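# Press the gauge pin on the magnet-marked fixture post

## Task

Find the post on the checking fixture that has the yellow magnet on it. Drive that post's gauge pin fully in and keep it there for one second; it may spring back out afterwards. Do not disturb the other three pins, and do not move the magnet.

## Robot and tools

Robot: two UR20-type arms, left_arm and right_arm, each fitted with a Robotiq 2F-85 parallel gripper. The fingers point along the gripper's +z axis and close along its y axis. end_effector_position is the spot between the pads when they are shut. Closed fingertips reach about 19 mm past it, open ones about 6 mm. A block on the wrist sticks out roughly 10 cm toward the gripper's +x. Each wrist carries a camera: cam_left_wrist and cam_right_wrist, both 896x504.

Frames: the scene frame has its origin at table-top height midway between the nominal bases, +z up, +x out over the table, and left_arm on the +y side (image left/right does not follow this). Each arm reports its hand pose, velocities and Hand target in its own base frame. left_arm base sits at (+0.060, +0.928, 0) m and right_arm at (-0.064, -0.817, 0) m, both turned only slightly about z. All commanded offsets are along the current Hand target's own axes. Printed poses can be off by a few centimetres.

execute_actions(actions, cameras): actions is a list of actions; each action is a table of up to 15 rows, one per 1/30 s step, and a short table repeats its last row to fill 15 steps (0.5 s). Every row is one flat list of 18 numbers in [-1, 1] covering both arms: left dx, dy, dz, rx, ry, rz, left gripper position, force_limit, speed, then the same nine for the right. dx..rz are an offset, not a pose: measured from that arm's Hand target at the start of the action, along its axes; every row counts from that same start, and the next action starts from the new Hand target, so a repeated offset moves further. Scale: 1.0 = 0.6 m or 180 degrees; rx, ry, rz form one rotation vector. Six zeros re-request the current Hand target. Gripper numbers are absolute settings, not offsets: position +1 is open at 85 mm, about -0.8 brings the pads together, -1 closes until blocked; force_limit and speed run -1 to +1 (speed roughly 20, 85, 150 mm/s at -1, 0, +1), both starting at +1. Always resend the gripper numbers you want kept, since 0 is itself a command. An empty actions list just reports state and images.

move(target, speed, blend, stop_force, zero, blocking, cameras): target is one 18-number row, same layout and scale, offsets from each arm's Hand target; or a list of up to 15 such rows, all counted from those same starting Hand targets. speed in m/s, 0.002 to 4.2, default 0.25 (turning up to twice that in rad/s), one value or one per target. blend in metres rounds corners in a list. stop_force in N, 6 to 120, shared by both arms: an arm whose wrist sensor feels that much push against its travel stops and backs off slightly; omit it when leaving a contact. zero (default true) re-zeros the sensor before the move. blocking=false returns early but cannot be combined with stop_force. Paths are straight, end together, last 0.5 to 10 s, and do not avoid obstacles or the other arm. Avoid routing a gripper near its own arm's base.

wait(seconds 0 to 10) lets time pass with commands held. stop brakes a running move. zoom_image(camera, region [x0, y0, x1, y1] in pixels, at most 504 each side) enlarges part of the latest image. zero_wrist_force(arm) re-zeros that arm's force sensor. read_manual gives licence text only. finished_scene(scene) ends the scene for good; after ending scene 1, make no other call in that reply.

Results: per arm, end_effector_position (m), quaternion wxyz, velocities, Hand target (the last commanded pose after clipping, from which the next offsets count), joint positions and torques, Wrist force and torque along the gripper's own axes (plus the peak since last shown), Tool commands, and gripper object_status: 0 moving, 1 blocked while opening, 2 blocked while closing (a grip), 3 reached the setting or pads met. position_measured is in counts: 3 open, about 130 at 40 mm, 230 pads together. move adds a 'move:' line such as done, off_target, moving, held or fault, plus limits (paced = pose clipped, held = steps withheld). done means within 3 mm and 2 degrees, not that nothing was touched. Calls with actions also list some per-step positions.

Motion notes: orientation commands are clipped to 32 degrees from the current one per step; motion trails commands by about 0.2 s; the gripper often stops short of its Hand target, so send the missing distance as a further offset. An arm blocked by something keeps pushing until commanded back out past its gripper.

Avoid: arms are stiff, so aiming even slightly beyond a firm contact can trip a fault. Around 150 N (plus or minus 25) of outside force, or joint contact torque at its limit (wrist joints 98.4 N m), halts the arm for 10 s. Press the pin slowly with a small stop_force and retreat in the same reply. Do not strike the fixture, other pins or magnet, do not let arms or grippers press on each other, and never let anything fall off the table, which fails the task. Long stretched or blocked pushes heat motors; at 85 °C the arm is braked for 30 to 60 s.

Each tool is called as name(argument=value, ...), one argument or row to a line, values as JSON.

## Session

execute_actions(
  actions=[],
)

Scene clock: 0.00 s.
left_arm: end_effector_position=(+0.6452, +0.5338, +0.3687) position_measured=3 object_status=3 end_effector_quat_wxyz=(+0.054, +0.895, -0.431, +0.101) | right_arm: end_effector_position=(+1.0094, -0.4085, +0.1239) position_measured=3 object_status=3 end_effector_quat_wxyz=(+0.497, -0.362, -0.574, -0.541)
Joint positions: left_arm=[0.541 -1.507 2.094 -2.179 -1.799 -1.706] | right_arm=[2.693 -2.576 -1.22 -2.623 2.507 -0.374]
Joint velocities: within noise
Joint torques (N m): no reading
Motor temperatures (°C): left_arm=[24 36 26 39 35 34] | right_arm=[29 36 36 38 34 39]
Wrist force (N): no reading
Wrist torque (N m): no reading
Wrist force, peak (N): no reading
Hand target: left_arm +0.6452, +0.5338, +0.3687; +0.054, +0.895, -0.431, +0.101 | right_arm +1.0094, -0.4085, +0.1239; +0.497, -0.362, -0.574, -0.541
Tool commands: left_gripper/position=+1.0 left_gripper/force_limit=+1.0 left_gripper/speed=+1.0 right_gripper/position=+1.0 right_gripper/force_limit=+1.0 right_gripper/speed=+1.0

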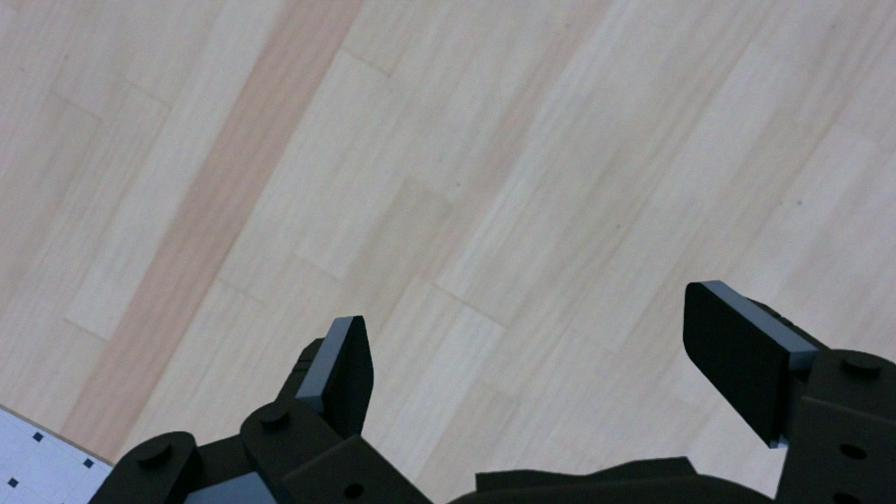

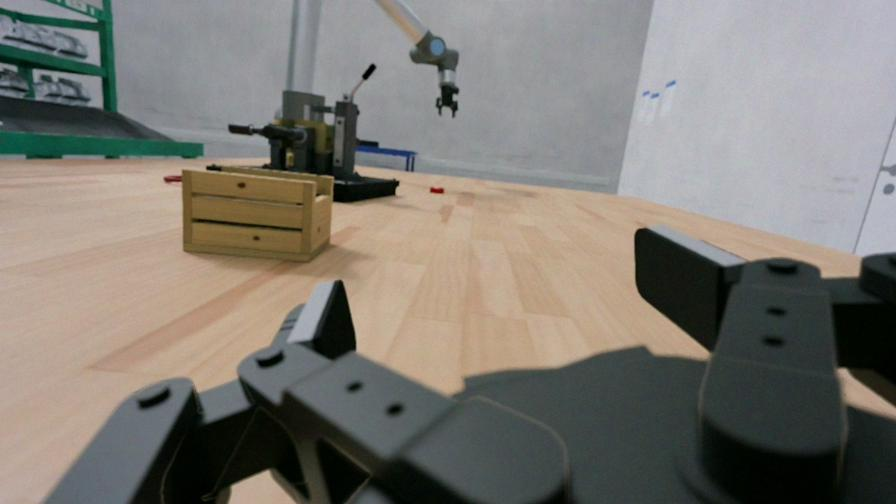

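zoom_image(
  camera="cam_right_wrist",
  region=[150, 40, 490, 270],
)

zoom_image(
  camera="cam_left_wrist",
  region=[0, 380, 200, 504],
)

Scaled by 1.482 from the camera's 896x504 image, which has a finer 1280x720 frame.

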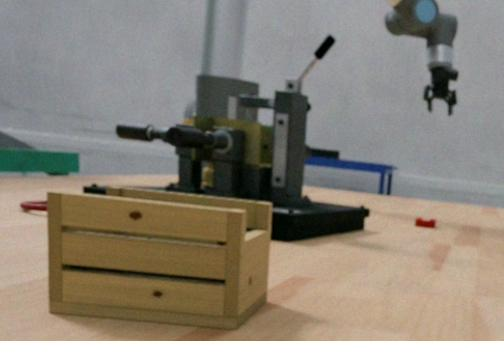

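Scaled by 2.520 from the camera's 896x504 image, which has a finer 1280x720 frame.

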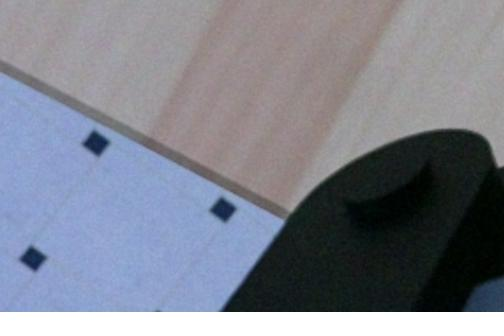

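move(
  target=[0.867,0.927,-0.387,-0.101,0.130,-0.022,1,1,1,0,0,0,0,0,0,1,1,1],
  speed=0.5,
  cameras=["cam_left_wrist"],
)

Scene clock: 3.50 s.
left_arm: end_effector_position=(+0.4957, -0.1658, +0.7180) position_measured=3 object_status=3 end_effector_quat_wxyz=(+0.283, +0.851, -0.391, +0.209) | right_arm: end_effector_position=(+1.0094, -0.4085, +0.1239) position_measured=3 object_status=3 end_effector_quat_wxyz=(+0.497, -0.362, -0.574, -0.541)
Joint positions: left_arm=[-0.346 -2.14 2.219 -2.079 -2.166 -2.761] | right_arm=[2.693 -2.576 -1.22 -2.623 2.507 -0.374]
Joint velocities: within noise
Joint torques (N m): left_arm=[-24.17 -3.06 -86.43 -15.08 3.35 -5.71] | right_arm=[0.05 240.69 72.97 -3.9 0.38 -0.91]
Motor temperatures (°C): left_arm=[24 36 26 39 35 34] | right_arm=[29 36 36 38 34 39]
Wrist force (N): left_arm=[-0.1 0.1 -0.5] | right_arm=[0.3 0.4 0.1]
Wrist torque (N m): left_arm=[0.02 0.25 0.00] | right_arm=[0.06 -0.06 0.00]
Wrist force, peak (N): left_arm=[-2.7 -2.9 0.8] | right_arm=[0.4 0.5 -0.1]
Hand target: left_arm +0.4957, -0.1658, +0.7180; +0.283, +0.851, -0.391, +0.209 | right_arm +1.0094, -0.4085, +0.1239; +0.497, -0.362, -0.574, -0.541
Off the commanded pose: left_arm 0.000 m, 0 deg | right_arm 0.000 m, 0 deg.
move: done
camera_calibration:
cam_left_wrist: T_world_to_cam=[[-0.854829, -0.457782, 0.244343, 0.189203], [-0.517761, 0.783777, -0.342952, 0.656007], [-0.0345133, -0.419677, -0.907017, 0.724822], [0, 0, 0, 1]] pos_world=[0.526407, -0.123359, 0.836174]
Images, in order (width x height): cam_left_wrist 896x504.

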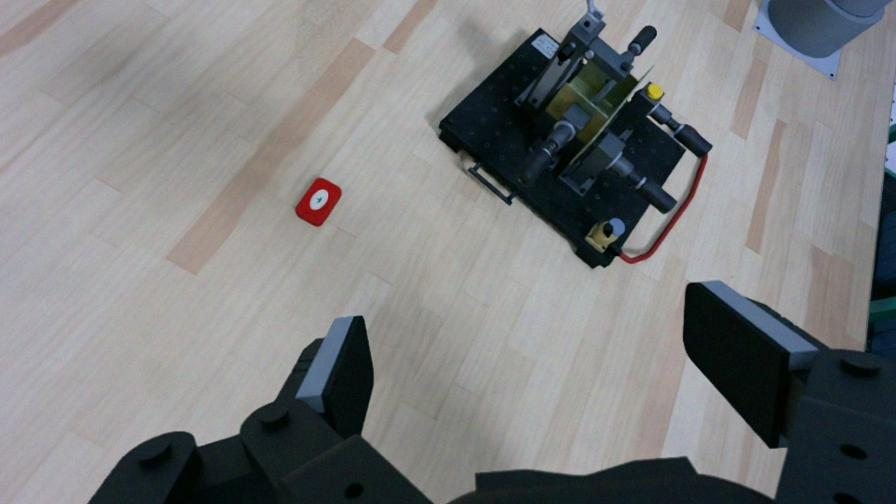

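zoom_image(
  camera="cam_left_wrist",
  region=[430, 0, 730, 280],
)

Scaled by 1.680 from the camera's 896x504 image, which has a finer 1280x720 frame.

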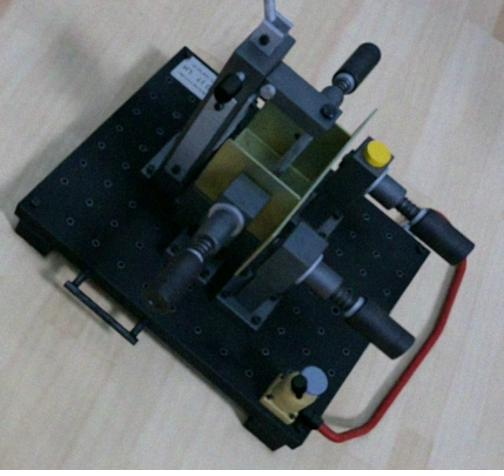

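move(
  target=[-0.177,0.987,0.765,0.132,0.082,0.009,-1,1,0,0,0,0,0,0,0,1,1,1],
  speed=0.5,
  cameras=["cam_left_wrist"],
)

zoom_image(
  camera="cam_left_wrist",
  region=[196, 0, 700, 400],
)

Scene clock: 7.83 s.
left_arm: end_effector_position=(+0.0294, -0.7202, +0.4997) position_measured=232 object_status=3 end_effector_quat_wxyz=(+0.147, +0.852, -0.312, +0.395) | right_arm: end_effector_position=(+1.0094, -0.4085, +0.1239) position_measured=3 object_status=3 end_effector_quat_wxyz=(+0.497, -0.362, -0.574, -0.541)
Joint positions: left_arm=[-2.218 -1.87 2.378 -2.148 -0.703 -4.625] | right_arm=[2.693 -2.576 -1.22 -2.623 2.507 -0.374]
Joint velocities: within noise
Joint torques (N m): left_arm=[14.35 8.26 -112.41 -14.25 9.54 3.16] | right_arm=[0.57 242.33 72.5 -3.75 -0.34 -0.67]
Motor temperatures (°C): left_arm=[24 36 26 39 35 34] | right_arm=[29 36 36 38 34 39]
Wrist force (N): left_arm=[0.9 -0.4 -0.6] | right_arm=[0.4 0.3 -0.2]
Wrist torque (N m): left_arm=[0.06 0.17 -0.06] | right_arm=[0.06 -0.08 0.00]
Wrist force, peak (N): left_arm=[-0.6 4.7 1.0] | right_arm=[-0.1 0.7 -0.1]
Hand target: left_arm +0.0293, -0.7203, +0.4996; +0.147, +0.852, -0.312, +0.395 | right_arm +1.0094, -0.4085, +0.1239; +0.497, -0.362, -0.574, -0.541
Off the commanded pose: left_arm 0.000 m, 0 deg | right_arm 0.000 m, 0 deg.
move: done
camera_calibration:
cam_left_wrist: T_world_to_cam=[[-0.707427, -0.700672, -0.0927683, -0.420665], [-0.567957, 0.641676, -0.515438, 0.759593], [0.42068, -0.311946, -0.851891, 0.314734], [0, 0, 0, 1]] pos_world=[0.00142412, -0.683981, 0.620617]
Images, in order (width x height): cam_left_wrist 896x504.

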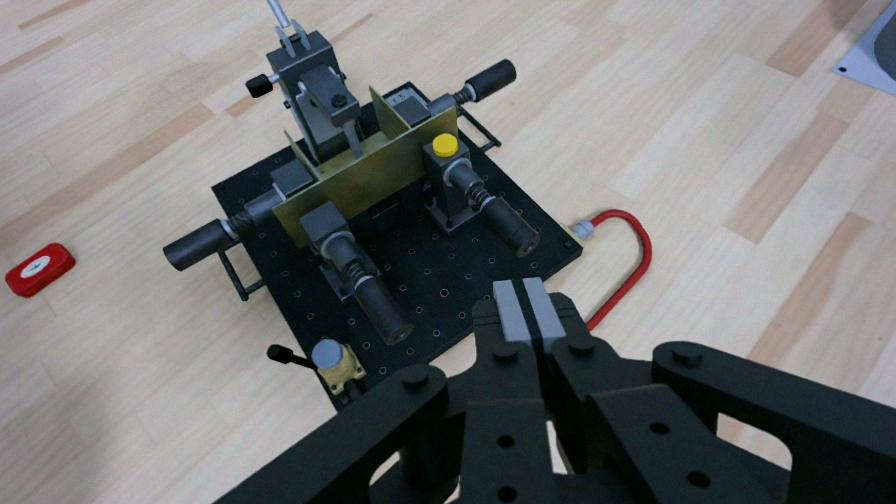

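Scaled by 1.000.

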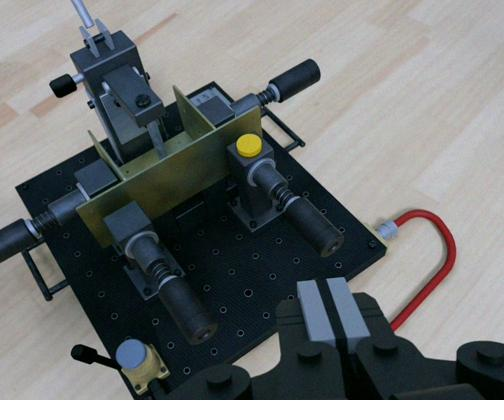

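move(
  target=[
    [-0.0975,0.247,0.2745,0.167,0.218,-0.060,-1,1,0,0,0,0,0,0,0,1,1,1],
    [-0.242,0.176,0.548,0.167,0.218,-0.060,-1,1,0,0,0,0,0,0,0,1,1,1],
  ],
  speed=0.3,
  blend=0.05,
  cameras=["cam_left_wrist"],
)

zoom_image(
  camera="cam_left_wrist",
  region=[196, 50, 700, 450],
)

Scene clock: 11.77 s.
left_arm: end_effector_position=(+0.0805, -0.9036, +0.1772) position_measured=232 object_status=3 end_effector_quat_wxyz=(+0.056, +0.705, -0.056, +0.705) | right_arm: end_effector_position=(+1.0094, -0.4085, +0.1239) position_measured=3 object_status=3 end_effector_quat_wxyz=(+0.497, -0.362, -0.574, -0.541)
Joint positions: left_arm=[-2.087 -0.984 1.995 -1.013 -0.359 -6.282] | right_arm=[2.693 -2.576 -1.22 -2.623 2.507 -0.374]
Joint velocities: within noise
Joint torques (N m): left_arm=[20.94 -156.64 -27.67 -2.85 4.52 -3.6] | right_arm=[-1.91 242.06 73.16 -2.99 0.09 -0.79]
Motor temperatures (°C): left_arm=[24 36 26 39 35 34] | right_arm=[29 36 36 38 34 39]
Wrist force (N): left_arm=[1.7 -0.4 1.3] | right_arm=[0.3 0.0 -0.1]
Wrist torque (N m): left_arm=[0.17 0.17 0.01] | right_arm=[-0.01 -0.05 0.00]
Wrist force, peak (N): left_arm=[2.6 -2.0 -1.9] | right_arm=[0.4 0.8 0.2]
Hand target: left_arm +0.0806, -0.9037, +0.1770; +0.056, +0.705, -0.055, +0.705 | right_arm +1.0094, -0.4085, +0.1239; +0.497, -0.362, -0.574, -0.541
Off the commanded pose: left_arm 0.000 m, 0 deg | right_arm 0.000 m, 0 deg.
joint sent to its limit (left arm) — joint 6 (wrist 3), lower limit. The joint targets still meet the commanded pose.
move: done
camera_calibration:
cam_left_wrist: T_world_to_cam=[[-0.159306, -0.978777, -0.128906, -0.831954], [-0.293399, 0.171613, -0.940461, 0.368501], [0.942623, -0.112, -0.314511, 0.00464014], [0, 0, 0, 1]] pos_world=[-0.0287917, -0.877017, 0.240776]
Images, in order (width x height): cam_left_wrist 896x504.

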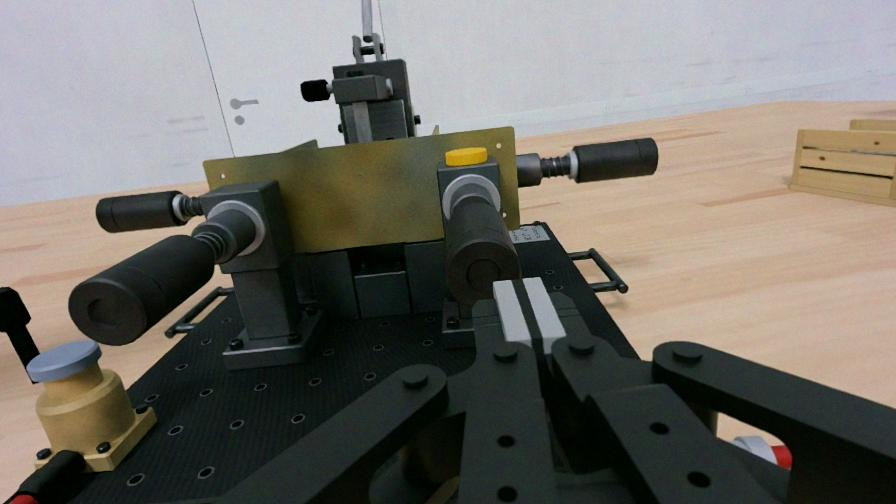

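Scaled by 1.000.

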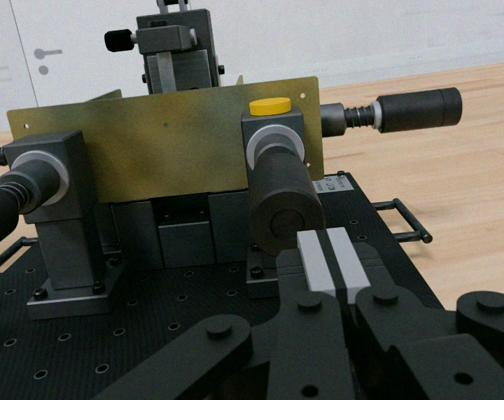

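move(
  target=[-0.02,-0.01,0.04,0,0,0,-1,1,0,0,0,0,0,0,0,1,1,1],
  speed=0.1,
  cameras=["cam_left_wrist"],
)

zoom_image(
  camera="cam_left_wrist",
  region=[396, 120, 646, 370],
)

Scene clock: 13.47 s.
left_arm: end_effector_position=(+0.1051, -0.9015, +0.1651) position_measured=232 object_status=3 end_effector_quat_wxyz=(+0.055, +0.705, -0.056, +0.705) | right_arm: end_effector_position=(+1.0094, -0.4085, +0.1239) position_measured=3 object_status=3 end_effector_quat_wxyz=(+0.497, -0.362, -0.574, -0.541)
Joint positions: left_arm=[-2.063 -0.977 2.011 -1.035 -0.335 -6.282] | right_arm=[2.693 -2.576 -1.22 -2.623 2.507 -0.374]
Joint velocities: within noise
Joint torques (N m): left_arm=[23.11 -145.83 -30.84 -1.61 5.47 -3.76] | right_arm=[2.99 246 73.31 -3.43 0.25 -0.45]
Motor temperatures (°C): left_arm=[24 36 26 39 35 34] | right_arm=[29 36 36 37 34 39]
Wrist force (N): left_arm=[1.8 -0.5 1.2] | right_arm=[0.1 0.3 0.2]
Wrist torque (N m): left_arm=[0.13 0.17 0.02] | right_arm=[0.05 -0.02 -0.01]
Wrist force, peak (N): left_arm=[1.1 -0.7 2.0] | right_arm=[0.5 0.4 0.1]
Hand target: left_arm +0.1053, -0.9015, +0.1650; +0.056, +0.705, -0.055, +0.705 | right_arm +1.0094, -0.4085, +0.1239; +0.497, -0.362, -0.574, -0.541
Off the commanded pose: left_arm 0.000 m, 0 deg | right_arm 0.000 m, 0 deg.
joint sent to its limit (left arm) — joint 6 (wrist 3), lower limit. The joint targets still meet the commanded pose.
move: done
camera_calibration:
cam_left_wrist: T_world_to_cam=[[-0.159311, -0.978775, -0.12892, -0.827533], [-0.293396, 0.171628, -0.940459, 0.363991], [0.942623, -0.112001, -0.314511, -0.0221189], [0, 0, 0, 1]] pos_world=[-0.00419167, -0.874917, 0.228676]
Images, in order (width x height): cam_left_wrist 896x504.

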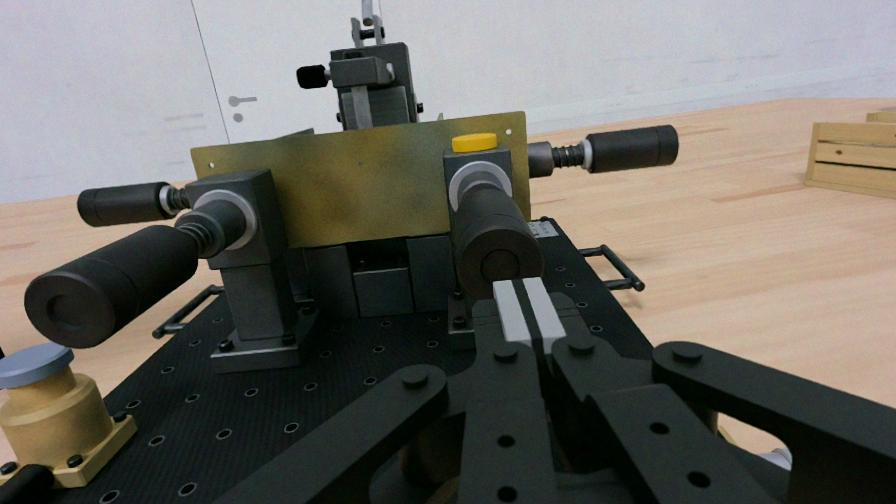

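Scaled by 2.016 from the camera's 896x504 image, which has a finer 1280x720 frame.

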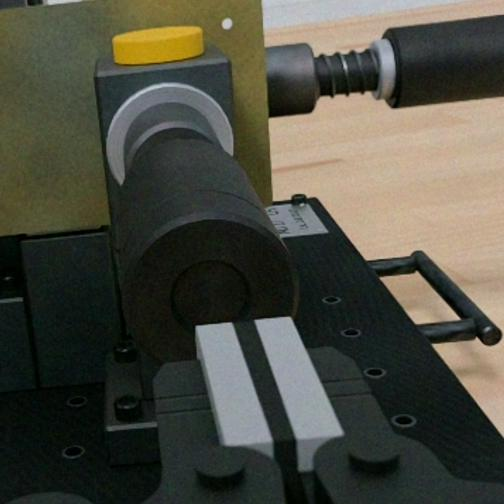

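move(
  target=[0.0167,-0.008,0.005,0,0,0,-1,1,0,0,0,0,0,0,0,1,1,1],
  speed=0.1,
  cameras=[],
)

move(
  target=[0,0,0.15,0,0,0,-1,1,0,0,0,0,0,0,0,1,1,1],
  speed=0.03,
  stop_force=50,
  cameras=["cam_left_wrist"],
)

zoom_image(
  camera="cam_left_wrist",
  region=[396, 120, 646, 370],
)

Scene clock: 14.53 s.
left_arm: end_effector_position=(+0.1089, -0.8973, +0.1748) position_measured=232 object_status=3 end_effector_quat_wxyz=(+0.055, +0.705, -0.056, +0.705) | right_arm: end_effector_position=(+1.0094, -0.4085, +0.1239) position_measured=3 object_status=3 end_effector_quat_wxyz=(+0.497, -0.362, -0.574, -0.541)
Joint positions: left_arm=[-2.062 -0.991 2.017 -1.027 -0.334 -6.282] | right_arm=[2.693 -2.576 -1.22 -2.623 2.507 -0.374]
Joint velocities: within noise
Joint torques (N m): left_arm=[22.2 -201.27 -24.48 4.56 5.15 -3.88] | right_arm=[2.02 245.07 71.59 -3.63 0.66 -0.91]
Motor temperatures (°C): left_arm=[24 36 26 39 35 34] | right_arm=[29 36 36 37 34 39]
Wrist force (N): left_arm=[1.8 -0.5 1.1] | right_arm=[0.1 0.5 0.3]
Wrist torque (N m): left_arm=[0.12 0.15 0.03] | right_arm=[0.08 -0.01 0.00]
Wrist force, peak (N): left_arm=[2.1 -0.5 1.3] | right_arm=[0.3 0.8 -0.1]
Hand target: left_arm +0.1090, -0.8972, +0.1750; +0.056, +0.705, -0.055, +0.705 | right_arm +1.0094, -0.4085, +0.1239; +0.497, -0.362, -0.574, -0.541
Off the commanded pose: left_arm 0.000 m, 0 deg | right_arm 0.000 m, 0 deg.
joint sent to its limit (left arm) — joint 6 (wrist 3), lower limit. The joint targets still meet the commanded pose.
move: done
No camera images: "cameras" was empty.

Scene clock: 16.90 s.
left_arm: end_effector_position=(+0.1647, -0.9055, +0.1751) position_measured=232 object_status=3 end_effector_quat_wxyz=(+0.055, +0.705, -0.055, +0.705) | right_arm: end_effector_position=(+1.0094, -0.4085, +0.1239) position_measured=3 object_status=3 end_effector_quat_wxyz=(+0.497, -0.362, -0.574, -0.541)
Joint positions: left_arm=[-1.998 -0.994 2.023 -1.031 -0.272 -6.282] | right_arm=[2.693 -2.576 -1.22 -2.623 2.507 -0.374]
Joint velocities: within noise
Joint torques (N m): left_arm=[15.84 -165.9 -52.53 1.02 1.79 -0.35] | right_arm=[-0.89 242.28 72.39 -3.63 -0.19 -0.23]
Motor temperatures (°C): left_arm=[24 36 26 39 35 34] | right_arm=[29 36 36 37 34 39]
Wrist force (N): left_arm=[1.9 -1.0 -10.6] | right_arm=[0.4 0.5 -0.1]
Wrist torque (N m): left_arm=[0.29 0.16 0.01] | right_arm=[0.08 -0.07 0.00]
Wrist force, peak (N): left_arm=[16.9 -20.1 -168.5] | right_arm=[0.5 0.6 0.1]
Hand target: left_arm +0.1647, -0.9055, +0.1751; +0.055, +0.705, -0.055, +0.705 (not the last commanded pose) | right_arm +1.0094, -0.4085, +0.1239; +0.497, -0.362, -0.574, -0.541
Tool commands: left_gripper/position=-1.0 left_gripper/force_limit=+1.0 left_gripper/speed=+0.003922 right_gripper/position=+1.0 right_gripper/force_limit=+1.0 right_gripper/speed=+1.0
Off the commanded pose: left_arm 0.034 m, 0 deg | right_arm 0.000 m, 0 deg.
FORCE FAULT: contact force on the left arm reached its limit, and that arm stopped. The contact can be on any part of that arm, not only on its tool. That arm's remaining commands of this call were not run. That arm is still stopped at the end of this call. That arm stays stopped for about 10 more seconds. Until then a move that you send moves the other arm only, and its call returns only when the move has ended. Once the stop has ended, the next robot result says so. If the stop ends while you think or write, that arm runs what you send next, counted from a new Hand target: where the arm stands when the stop ends. While its stop runs, that arm takes no new command, but its gripper still runs the gripper command that each later call begins with. Until it ends, the stop uses up actions while you think or wait. An arm that is not stopped still takes commands.
move: fault (left_arm)
camera_calibration:
cam_left_wrist: T_world_to_cam=[[-0.157549, -0.979097, -0.128639, -0.821217], [-0.293731, 0.170833, -0.940499, 0.390983], [0.942815, -0.110389, -0.314506, -0.0740894], [0, 0, 0, 1]] pos_world=[0.055315, -0.879022, 0.238777]
Images, in order (width x height): cam_left_wrist 896x504.

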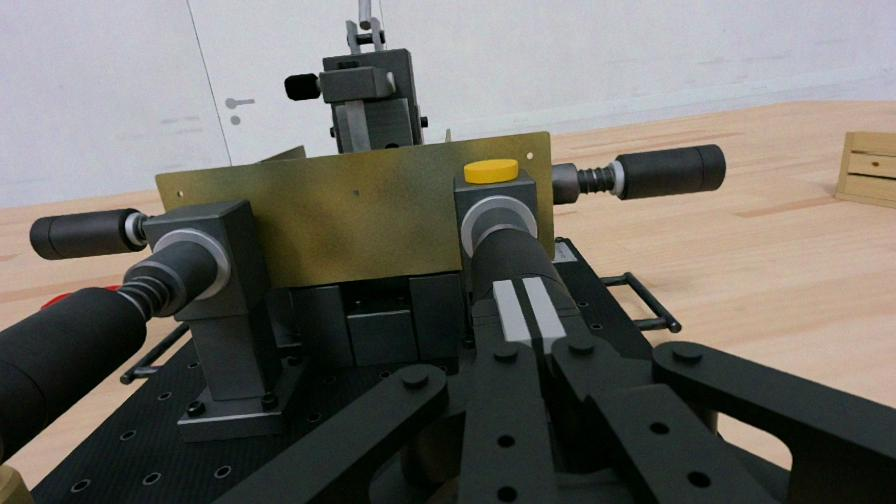

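Scaled by 2.016 from the camera's 896x504 image, which has a finer 1280x720 frame.

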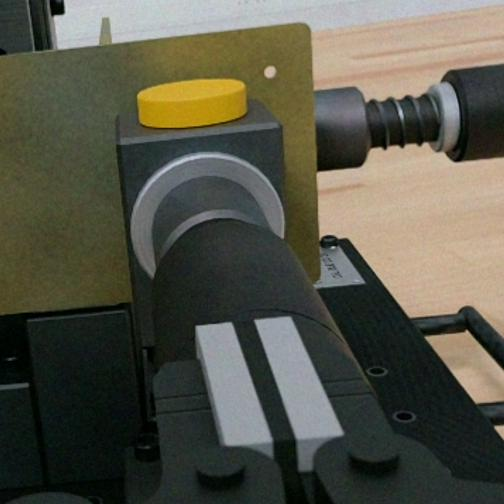

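wait(
  seconds=10,
  cameras=["cam_left_wrist"],
)

move(
  target=[0,0,-0.09,0,0,0,-1,1,0,0,0,0,0,0,0,1,1,1],
  speed=0.05,
  cameras=["cam_left_wrist"],
)

Scene clock: 27.37 s.
left_arm: end_effector_position=(+0.1647, -0.9055, +0.1751) position_measured=232 object_status=3 end_effector_quat_wxyz=(+0.055, +0.705, -0.055, +0.705) | right_arm: end_effector_position=(+1.0094, -0.4085, +0.1239) position_measured=3 object_status=3 end_effector_quat_wxyz=(+0.497, -0.362, -0.574, -0.541)
Joint positions: left_arm=[-1.998 -0.994 2.023 -1.031 -0.272 -6.282] | right_arm=[2.693 -2.576 -1.22 -2.623 2.507 -0.374]
Joint velocities: within noise
Joint torques (N m): left_arm=[12.28 -174.37 -50.4 1.75 1.33 -0.96] | right_arm=[-3.94 241.04 71.32 -3.11 -0.34 -0.73]
Motor temperatures (°C): left_arm=[24 36 26 39 35 34] | right_arm=[29 36 36 37 34 39]
Wrist force (N): left_arm=[0.9 0.6 -10.7] | right_arm=[0.2 0.2 0.1]
Wrist torque (N m): left_arm=[0.61 0.29 0.01] | right_arm=[0.02 -0.03 0.00]
Wrist force, peak (N): left_arm=[0.6 1.2 -11.1] | right_arm=[0.3 0.6 0.6]
Hand target: left_arm +0.1647, -0.9055, +0.1751; +0.055, +0.705, -0.055, +0.705 (not the last commanded pose) | right_arm +1.0094, -0.4085, +0.1239; +0.497, -0.362, -0.574, -0.541
Tool commands: left_gripper/position=-1.0 left_gripper/force_limit=+1.0 left_gripper/speed=+0.003922 right_gripper/position=+1.0 right_gripper/force_limit=+1.0 right_gripper/speed=+1.0
Off the commanded pose: left_arm 0.034 m, 0 deg | right_arm 0.000 m, 0 deg.
FORCE FAULT, CONTINUED: the left arm's stop, for the force fault that an earlier result reported, is over. The rest of the stop counts as 19 of the actions that you can send in this scene. During its stop the left arm's controller moved it back a little. That arm's target is now where it stood when the stop ended, not its last command. That arm accepts commands again.
wait: 10.00 s; at rest from the start
camera_calibration:
cam_left_wrist: T_world_to_cam=[[-0.157549, -0.979097, -0.128639, -0.821217], [-0.293731, 0.170833, -0.940499, 0.390983], [0.942815, -0.110389, -0.314506, -0.0740894], [0, 0, 0, 1]] pos_world=[0.055315, -0.879022, 0.238777]
Images, in order (width x height): cam_left_wrist 896x504.

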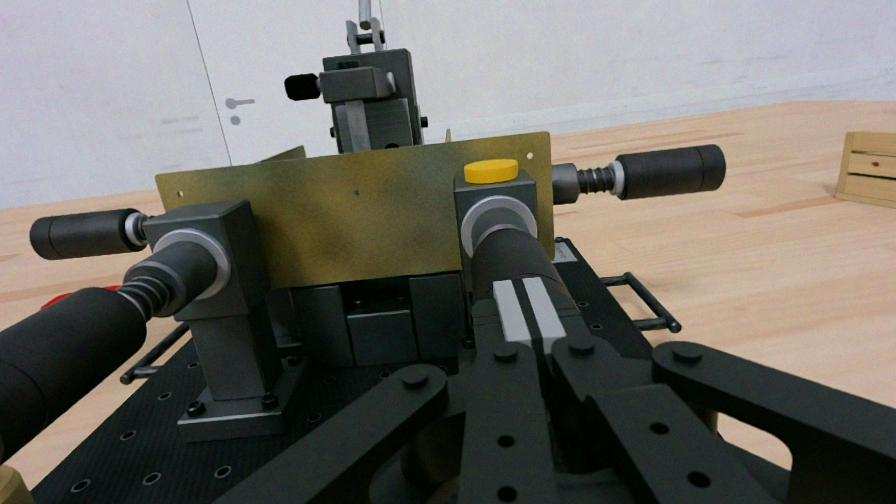

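Scene clock: 28.80 s.
left_arm: end_effector_position=(+0.1115, -0.8971, +0.1751) position_measured=232 object_status=3 end_effector_quat_wxyz=(+0.055, +0.705, -0.055, +0.705) | right_arm: end_effector_position=(+1.0094, -0.4085, +0.1239) position_measured=3 object_status=3 end_effector_quat_wxyz=(+0.497, -0.362, -0.574, -0.541)
Joint positions: left_arm=[-2.059 -0.992 2.017 -1.027 -0.333 -6.282] | right_arm=[2.693 -2.576 -1.22 -2.623 2.507 -0.374]
Joint velocities: within noise
Joint torques (N m): left_arm=[-10.61 -144.59 -73.59 3.84 -3.37 -1.02] | right_arm=[2.51 244.4 71.57 -3.26 -0.07 -0.26]
Motor temperatures (°C): left_arm=[24 36 26 39 35 34] | right_arm=[29 36 36 37 34 39]
Wrist force (N): left_arm=[0.7 1.8 1.0] | right_arm=[0.2 0.3 -0.4]
Wrist torque (N m): left_arm=[0.55 0.35 0.03] | right_arm=[0.05 -0.04 0.00]
Wrist force, peak (N): left_arm=[0.9 0.6 -10.6] | right_arm=[0.1 0.7 -0.1]
Hand target: left_arm +0.1113, -0.8971, +0.1751; +0.055, +0.705, -0.055, +0.705 | right_arm +1.0094, -0.4085, +0.1239; +0.497, -0.362, -0.574, -0.541
Off the commanded pose: left_arm 0.000 m, 0 deg | right_arm 0.000 m, 0 deg.
joint sent to its limit (left arm) — joint 6 (wrist 3), lower limit. The joint targets still meet the commanded pose.
move: done
camera_calibration:
cam_left_wrist: T_world_to_cam=[[-0.157582, -0.979078, -0.128741, -0.821431], [-0.293714, 0.17094, -0.940485, 0.374028], [0.942815, -0.11039, -0.314506, -0.0230165], [0, 0, 0, 1]] pos_world=[0.0021149, -0.870722, 0.238777]
Images, in order (width x height): cam_left_wrist 896x504.

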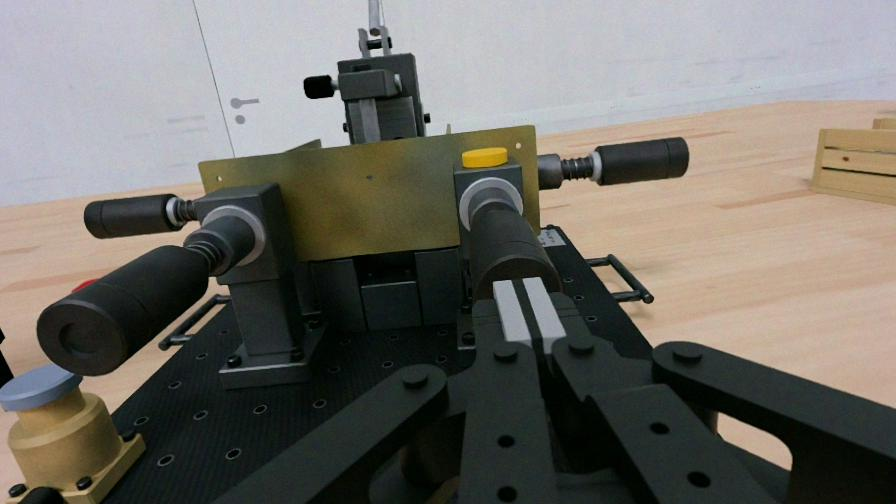

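move(
  target=[0,0,0.07,0,0,0,-1,1,0,0,0,0,0,0,0,1,1,1],
  speed=0.06,
  cameras=["cam_left_wrist"],
)

move(
  target=[0,0,0.05,0,0,0,-1,1,0,0,0,0,0,0,0,1,1,1],
  speed=0.006,
  stop_force=35,
  cameras=["cam_left_wrist"],
)

wait(
  seconds=1,
  cameras=[],
)

Scene clock: 30.10 s.
left_arm: end_effector_position=(+0.1526, -0.9036, +0.1751) position_measured=232 object_status=3 end_effector_quat_wxyz=(+0.055, +0.705, -0.055, +0.705) | right_arm: end_effector_position=(+1.0094, -0.4085, +0.1239) position_measured=3 object_status=3 end_effector_quat_wxyz=(+0.497, -0.362, -0.574, -0.541)
Joint positions: left_arm=[-2.012 -0.994 2.022 -1.03 -0.286 -6.282] | right_arm=[2.693 -2.576 -1.22 -2.623 2.507 -0.374]
Joint velocities: within noise
Joint torques (N m): left_arm=[30.41 -195.12 -24.71 -1.24 6.78 -1.12] | right_arm=[0.1 243.78 69.82 -3.07 0.43 0.25]
Motor temperatures (°C): left_arm=[24 36 26 39 35 34] | right_arm=[28 36 36 37 34 39]
Wrist force (N): left_arm=[1.5 0.5 -7.9] | right_arm=[-0.1 0.6 0.0]
Wrist torque (N m): left_arm=[0.63 0.37 0.02] | right_arm=[0.10 0.02 0.00]
Wrist force, peak (N): left_arm=[1.6 0.5 -8.0] | right_arm=[-0.1 0.7 0.1]
Hand target: left_arm +0.1528, -0.9036, +0.1751; +0.055, +0.705, -0.055, +0.705 | right_arm +1.0094, -0.4085, +0.1239; +0.497, -0.362, -0.574, -0.541
Off the commanded pose: left_arm 0.000 m, 0 deg | right_arm 0.000 m, 0 deg.
joint sent to its limit (left arm) — joint 6 (wrist 3), lower limit. The joint targets still meet the commanded pose.
move: done
camera_calibration:
cam_left_wrist: T_world_to_cam=[[-0.157549, -0.979097, -0.128639, -0.821263], [-0.293731, 0.170833, -0.940499, 0.387104], [0.942815, -0.110389, -0.314506, -0.0624716], [0, 0, 0, 1]] pos_world=[0.043215, -0.877122, 0.238777]
Images, in order (width x height): cam_left_wrist 896x504.

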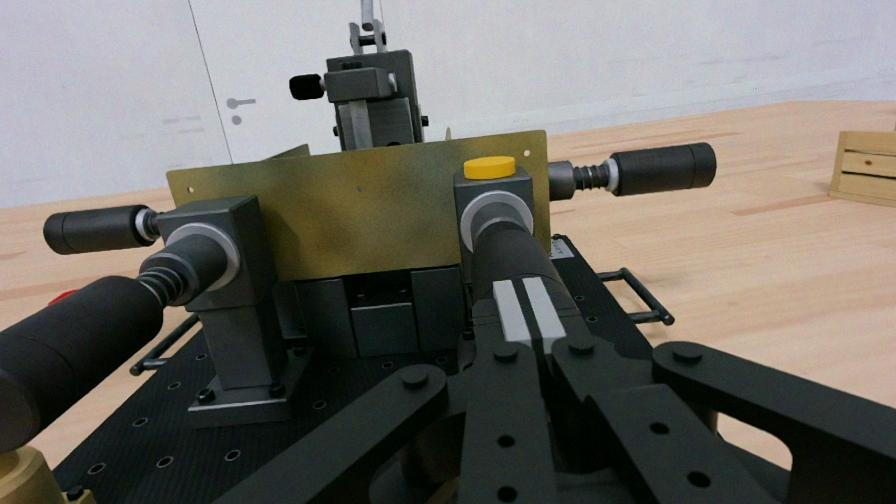

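Scene clock: 33.27 s.
left_arm: end_effector_position=(+0.1660, -0.9057, +0.1751) position_measured=232 object_status=3 end_effector_quat_wxyz=(+0.055, +0.705, -0.055, +0.705) | right_arm: end_effector_position=(+1.0094, -0.4085, +0.1239) position_measured=3 object_status=3 end_effector_quat_wxyz=(+0.497, -0.362, -0.574, -0.541)
Joint positions: left_arm=[-1.997 -0.994 2.023 -1.031 -0.27 -6.282] | right_arm=[2.693 -2.576 -1.22 -2.623 2.507 -0.374]
Joint velocities: within noise
Joint torques (N m): left_arm=[25 -180.72 -23.87 3.29 -3.43 1.56] | right_arm=[-0.82 243.2 69.81 -3.34 -0.21 -0.39]
Motor temperatures (°C): left_arm=[24 36 26 39 35 34] | right_arm=[28 36 36 37 34 39]
Wrist force (N): left_arm=[4.8 -1.8 -53.4] | right_arm=[0.1 0.3 -0.4]
Wrist torque (N m): left_arm=[0.60 0.35 0.01] | right_arm=[0.03 -0.02 0.00]
Wrist force, peak (N): left_arm=[9.7 -5.9 -79.9] | right_arm=[0.5 0.6 -0.1]
Hand target: left_arm +0.1660, -0.9057, +0.1751; +0.055, +0.705, -0.055, +0.705 (not the last commanded pose) | right_arm +1.0094, -0.4085, +0.1239; +0.497, -0.362, -0.574, -0.541
Off the commanded pose: left_arm 0.017 m, 0 deg | right_arm 0.000 m, 0 deg.
move: contact (left_arm)
camera_calibration:
cam_left_wrist: T_world_to_cam=[[-0.157549, -0.979097, -0.128639, -0.821208], [-0.293731, 0.170833, -0.940499, 0.391399], [0.942815, -0.110389, -0.314506, -0.0753371], [0, 0, 0, 1]] pos_world=[0.056615, -0.879222, 0.238777]
Images, in order (width x height): cam_left_wrist 896x504.

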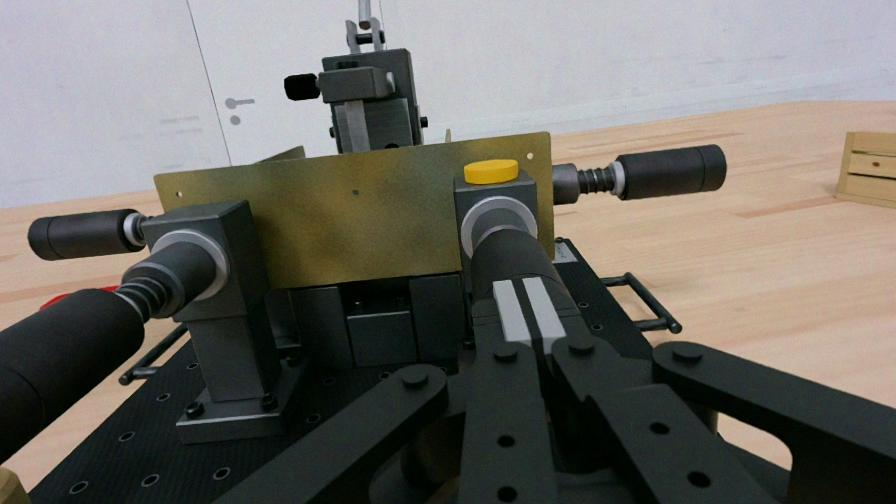

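Scene clock: 34.27 s.
left_arm: end_effector_position=(+0.1660, -0.9057, +0.1751) position_measured=232 object_status=3 end_effector_quat_wxyz=(+0.055, +0.705, -0.055, +0.705) | right_arm: end_effector_position=(+1.0094, -0.4085, +0.1239) position_measured=3 object_status=3 end_effector_quat_wxyz=(+0.497, -0.362, -0.574, -0.541)
Joint positions: left_arm=[-1.997 -0.994 2.023 -1.031 -0.27 -6.282] | right_arm=[2.693 -2.576 -1.22 -2.623 2.507 -0.374]
Joint velocities: within noise
Joint torques (N m): left_arm=[22.08 -164.45 -27.95 6.24 -4.14 1.33] | right_arm=[-0.79 242.46 71.12 -3.91 0.62 -0.28]
Motor temperatures (°C): left_arm=[24 36 26 39 35 34] | right_arm=[28 36 36 37 34 39]
Wrist force (N): left_arm=[4.1 -0.9 -50.0] | right_arm=[0.0 0.3 0.1]
Wrist torque (N m): left_arm=[0.57 0.34 0.00] | right_arm=[0.05 0.00 -0.01]
Wrist force, peak (N): left_arm=[5.0 -1.7 -53.2] | right_arm=[0.4 0.5 0.4]
Hand target: left_arm +0.1660, -0.9057, +0.1751; +0.055, +0.705, -0.055, +0.705 (not the last commanded pose) | right_arm +1.0094, -0.4085, +0.1239; +0.497, -0.362, -0.574, -0.541
Tool commands: left_gripper/position=-1.0 left_gripper/force_limit=+1.0 left_gripper/speed=+0.0 right_gripper/position=+1.0 right_gripper/force_limit=+1.0 right_gripper/speed=+1.0
Off the commanded pose: left_arm 0.017 m, 0 deg | right_arm 0.000 m, 0 deg.
wait: 1.00 s; at rest by 0.17 s
No camera images: "cameras" was empty.

finished_scene(
  scene=1,
)

The scene is finished: the task was done.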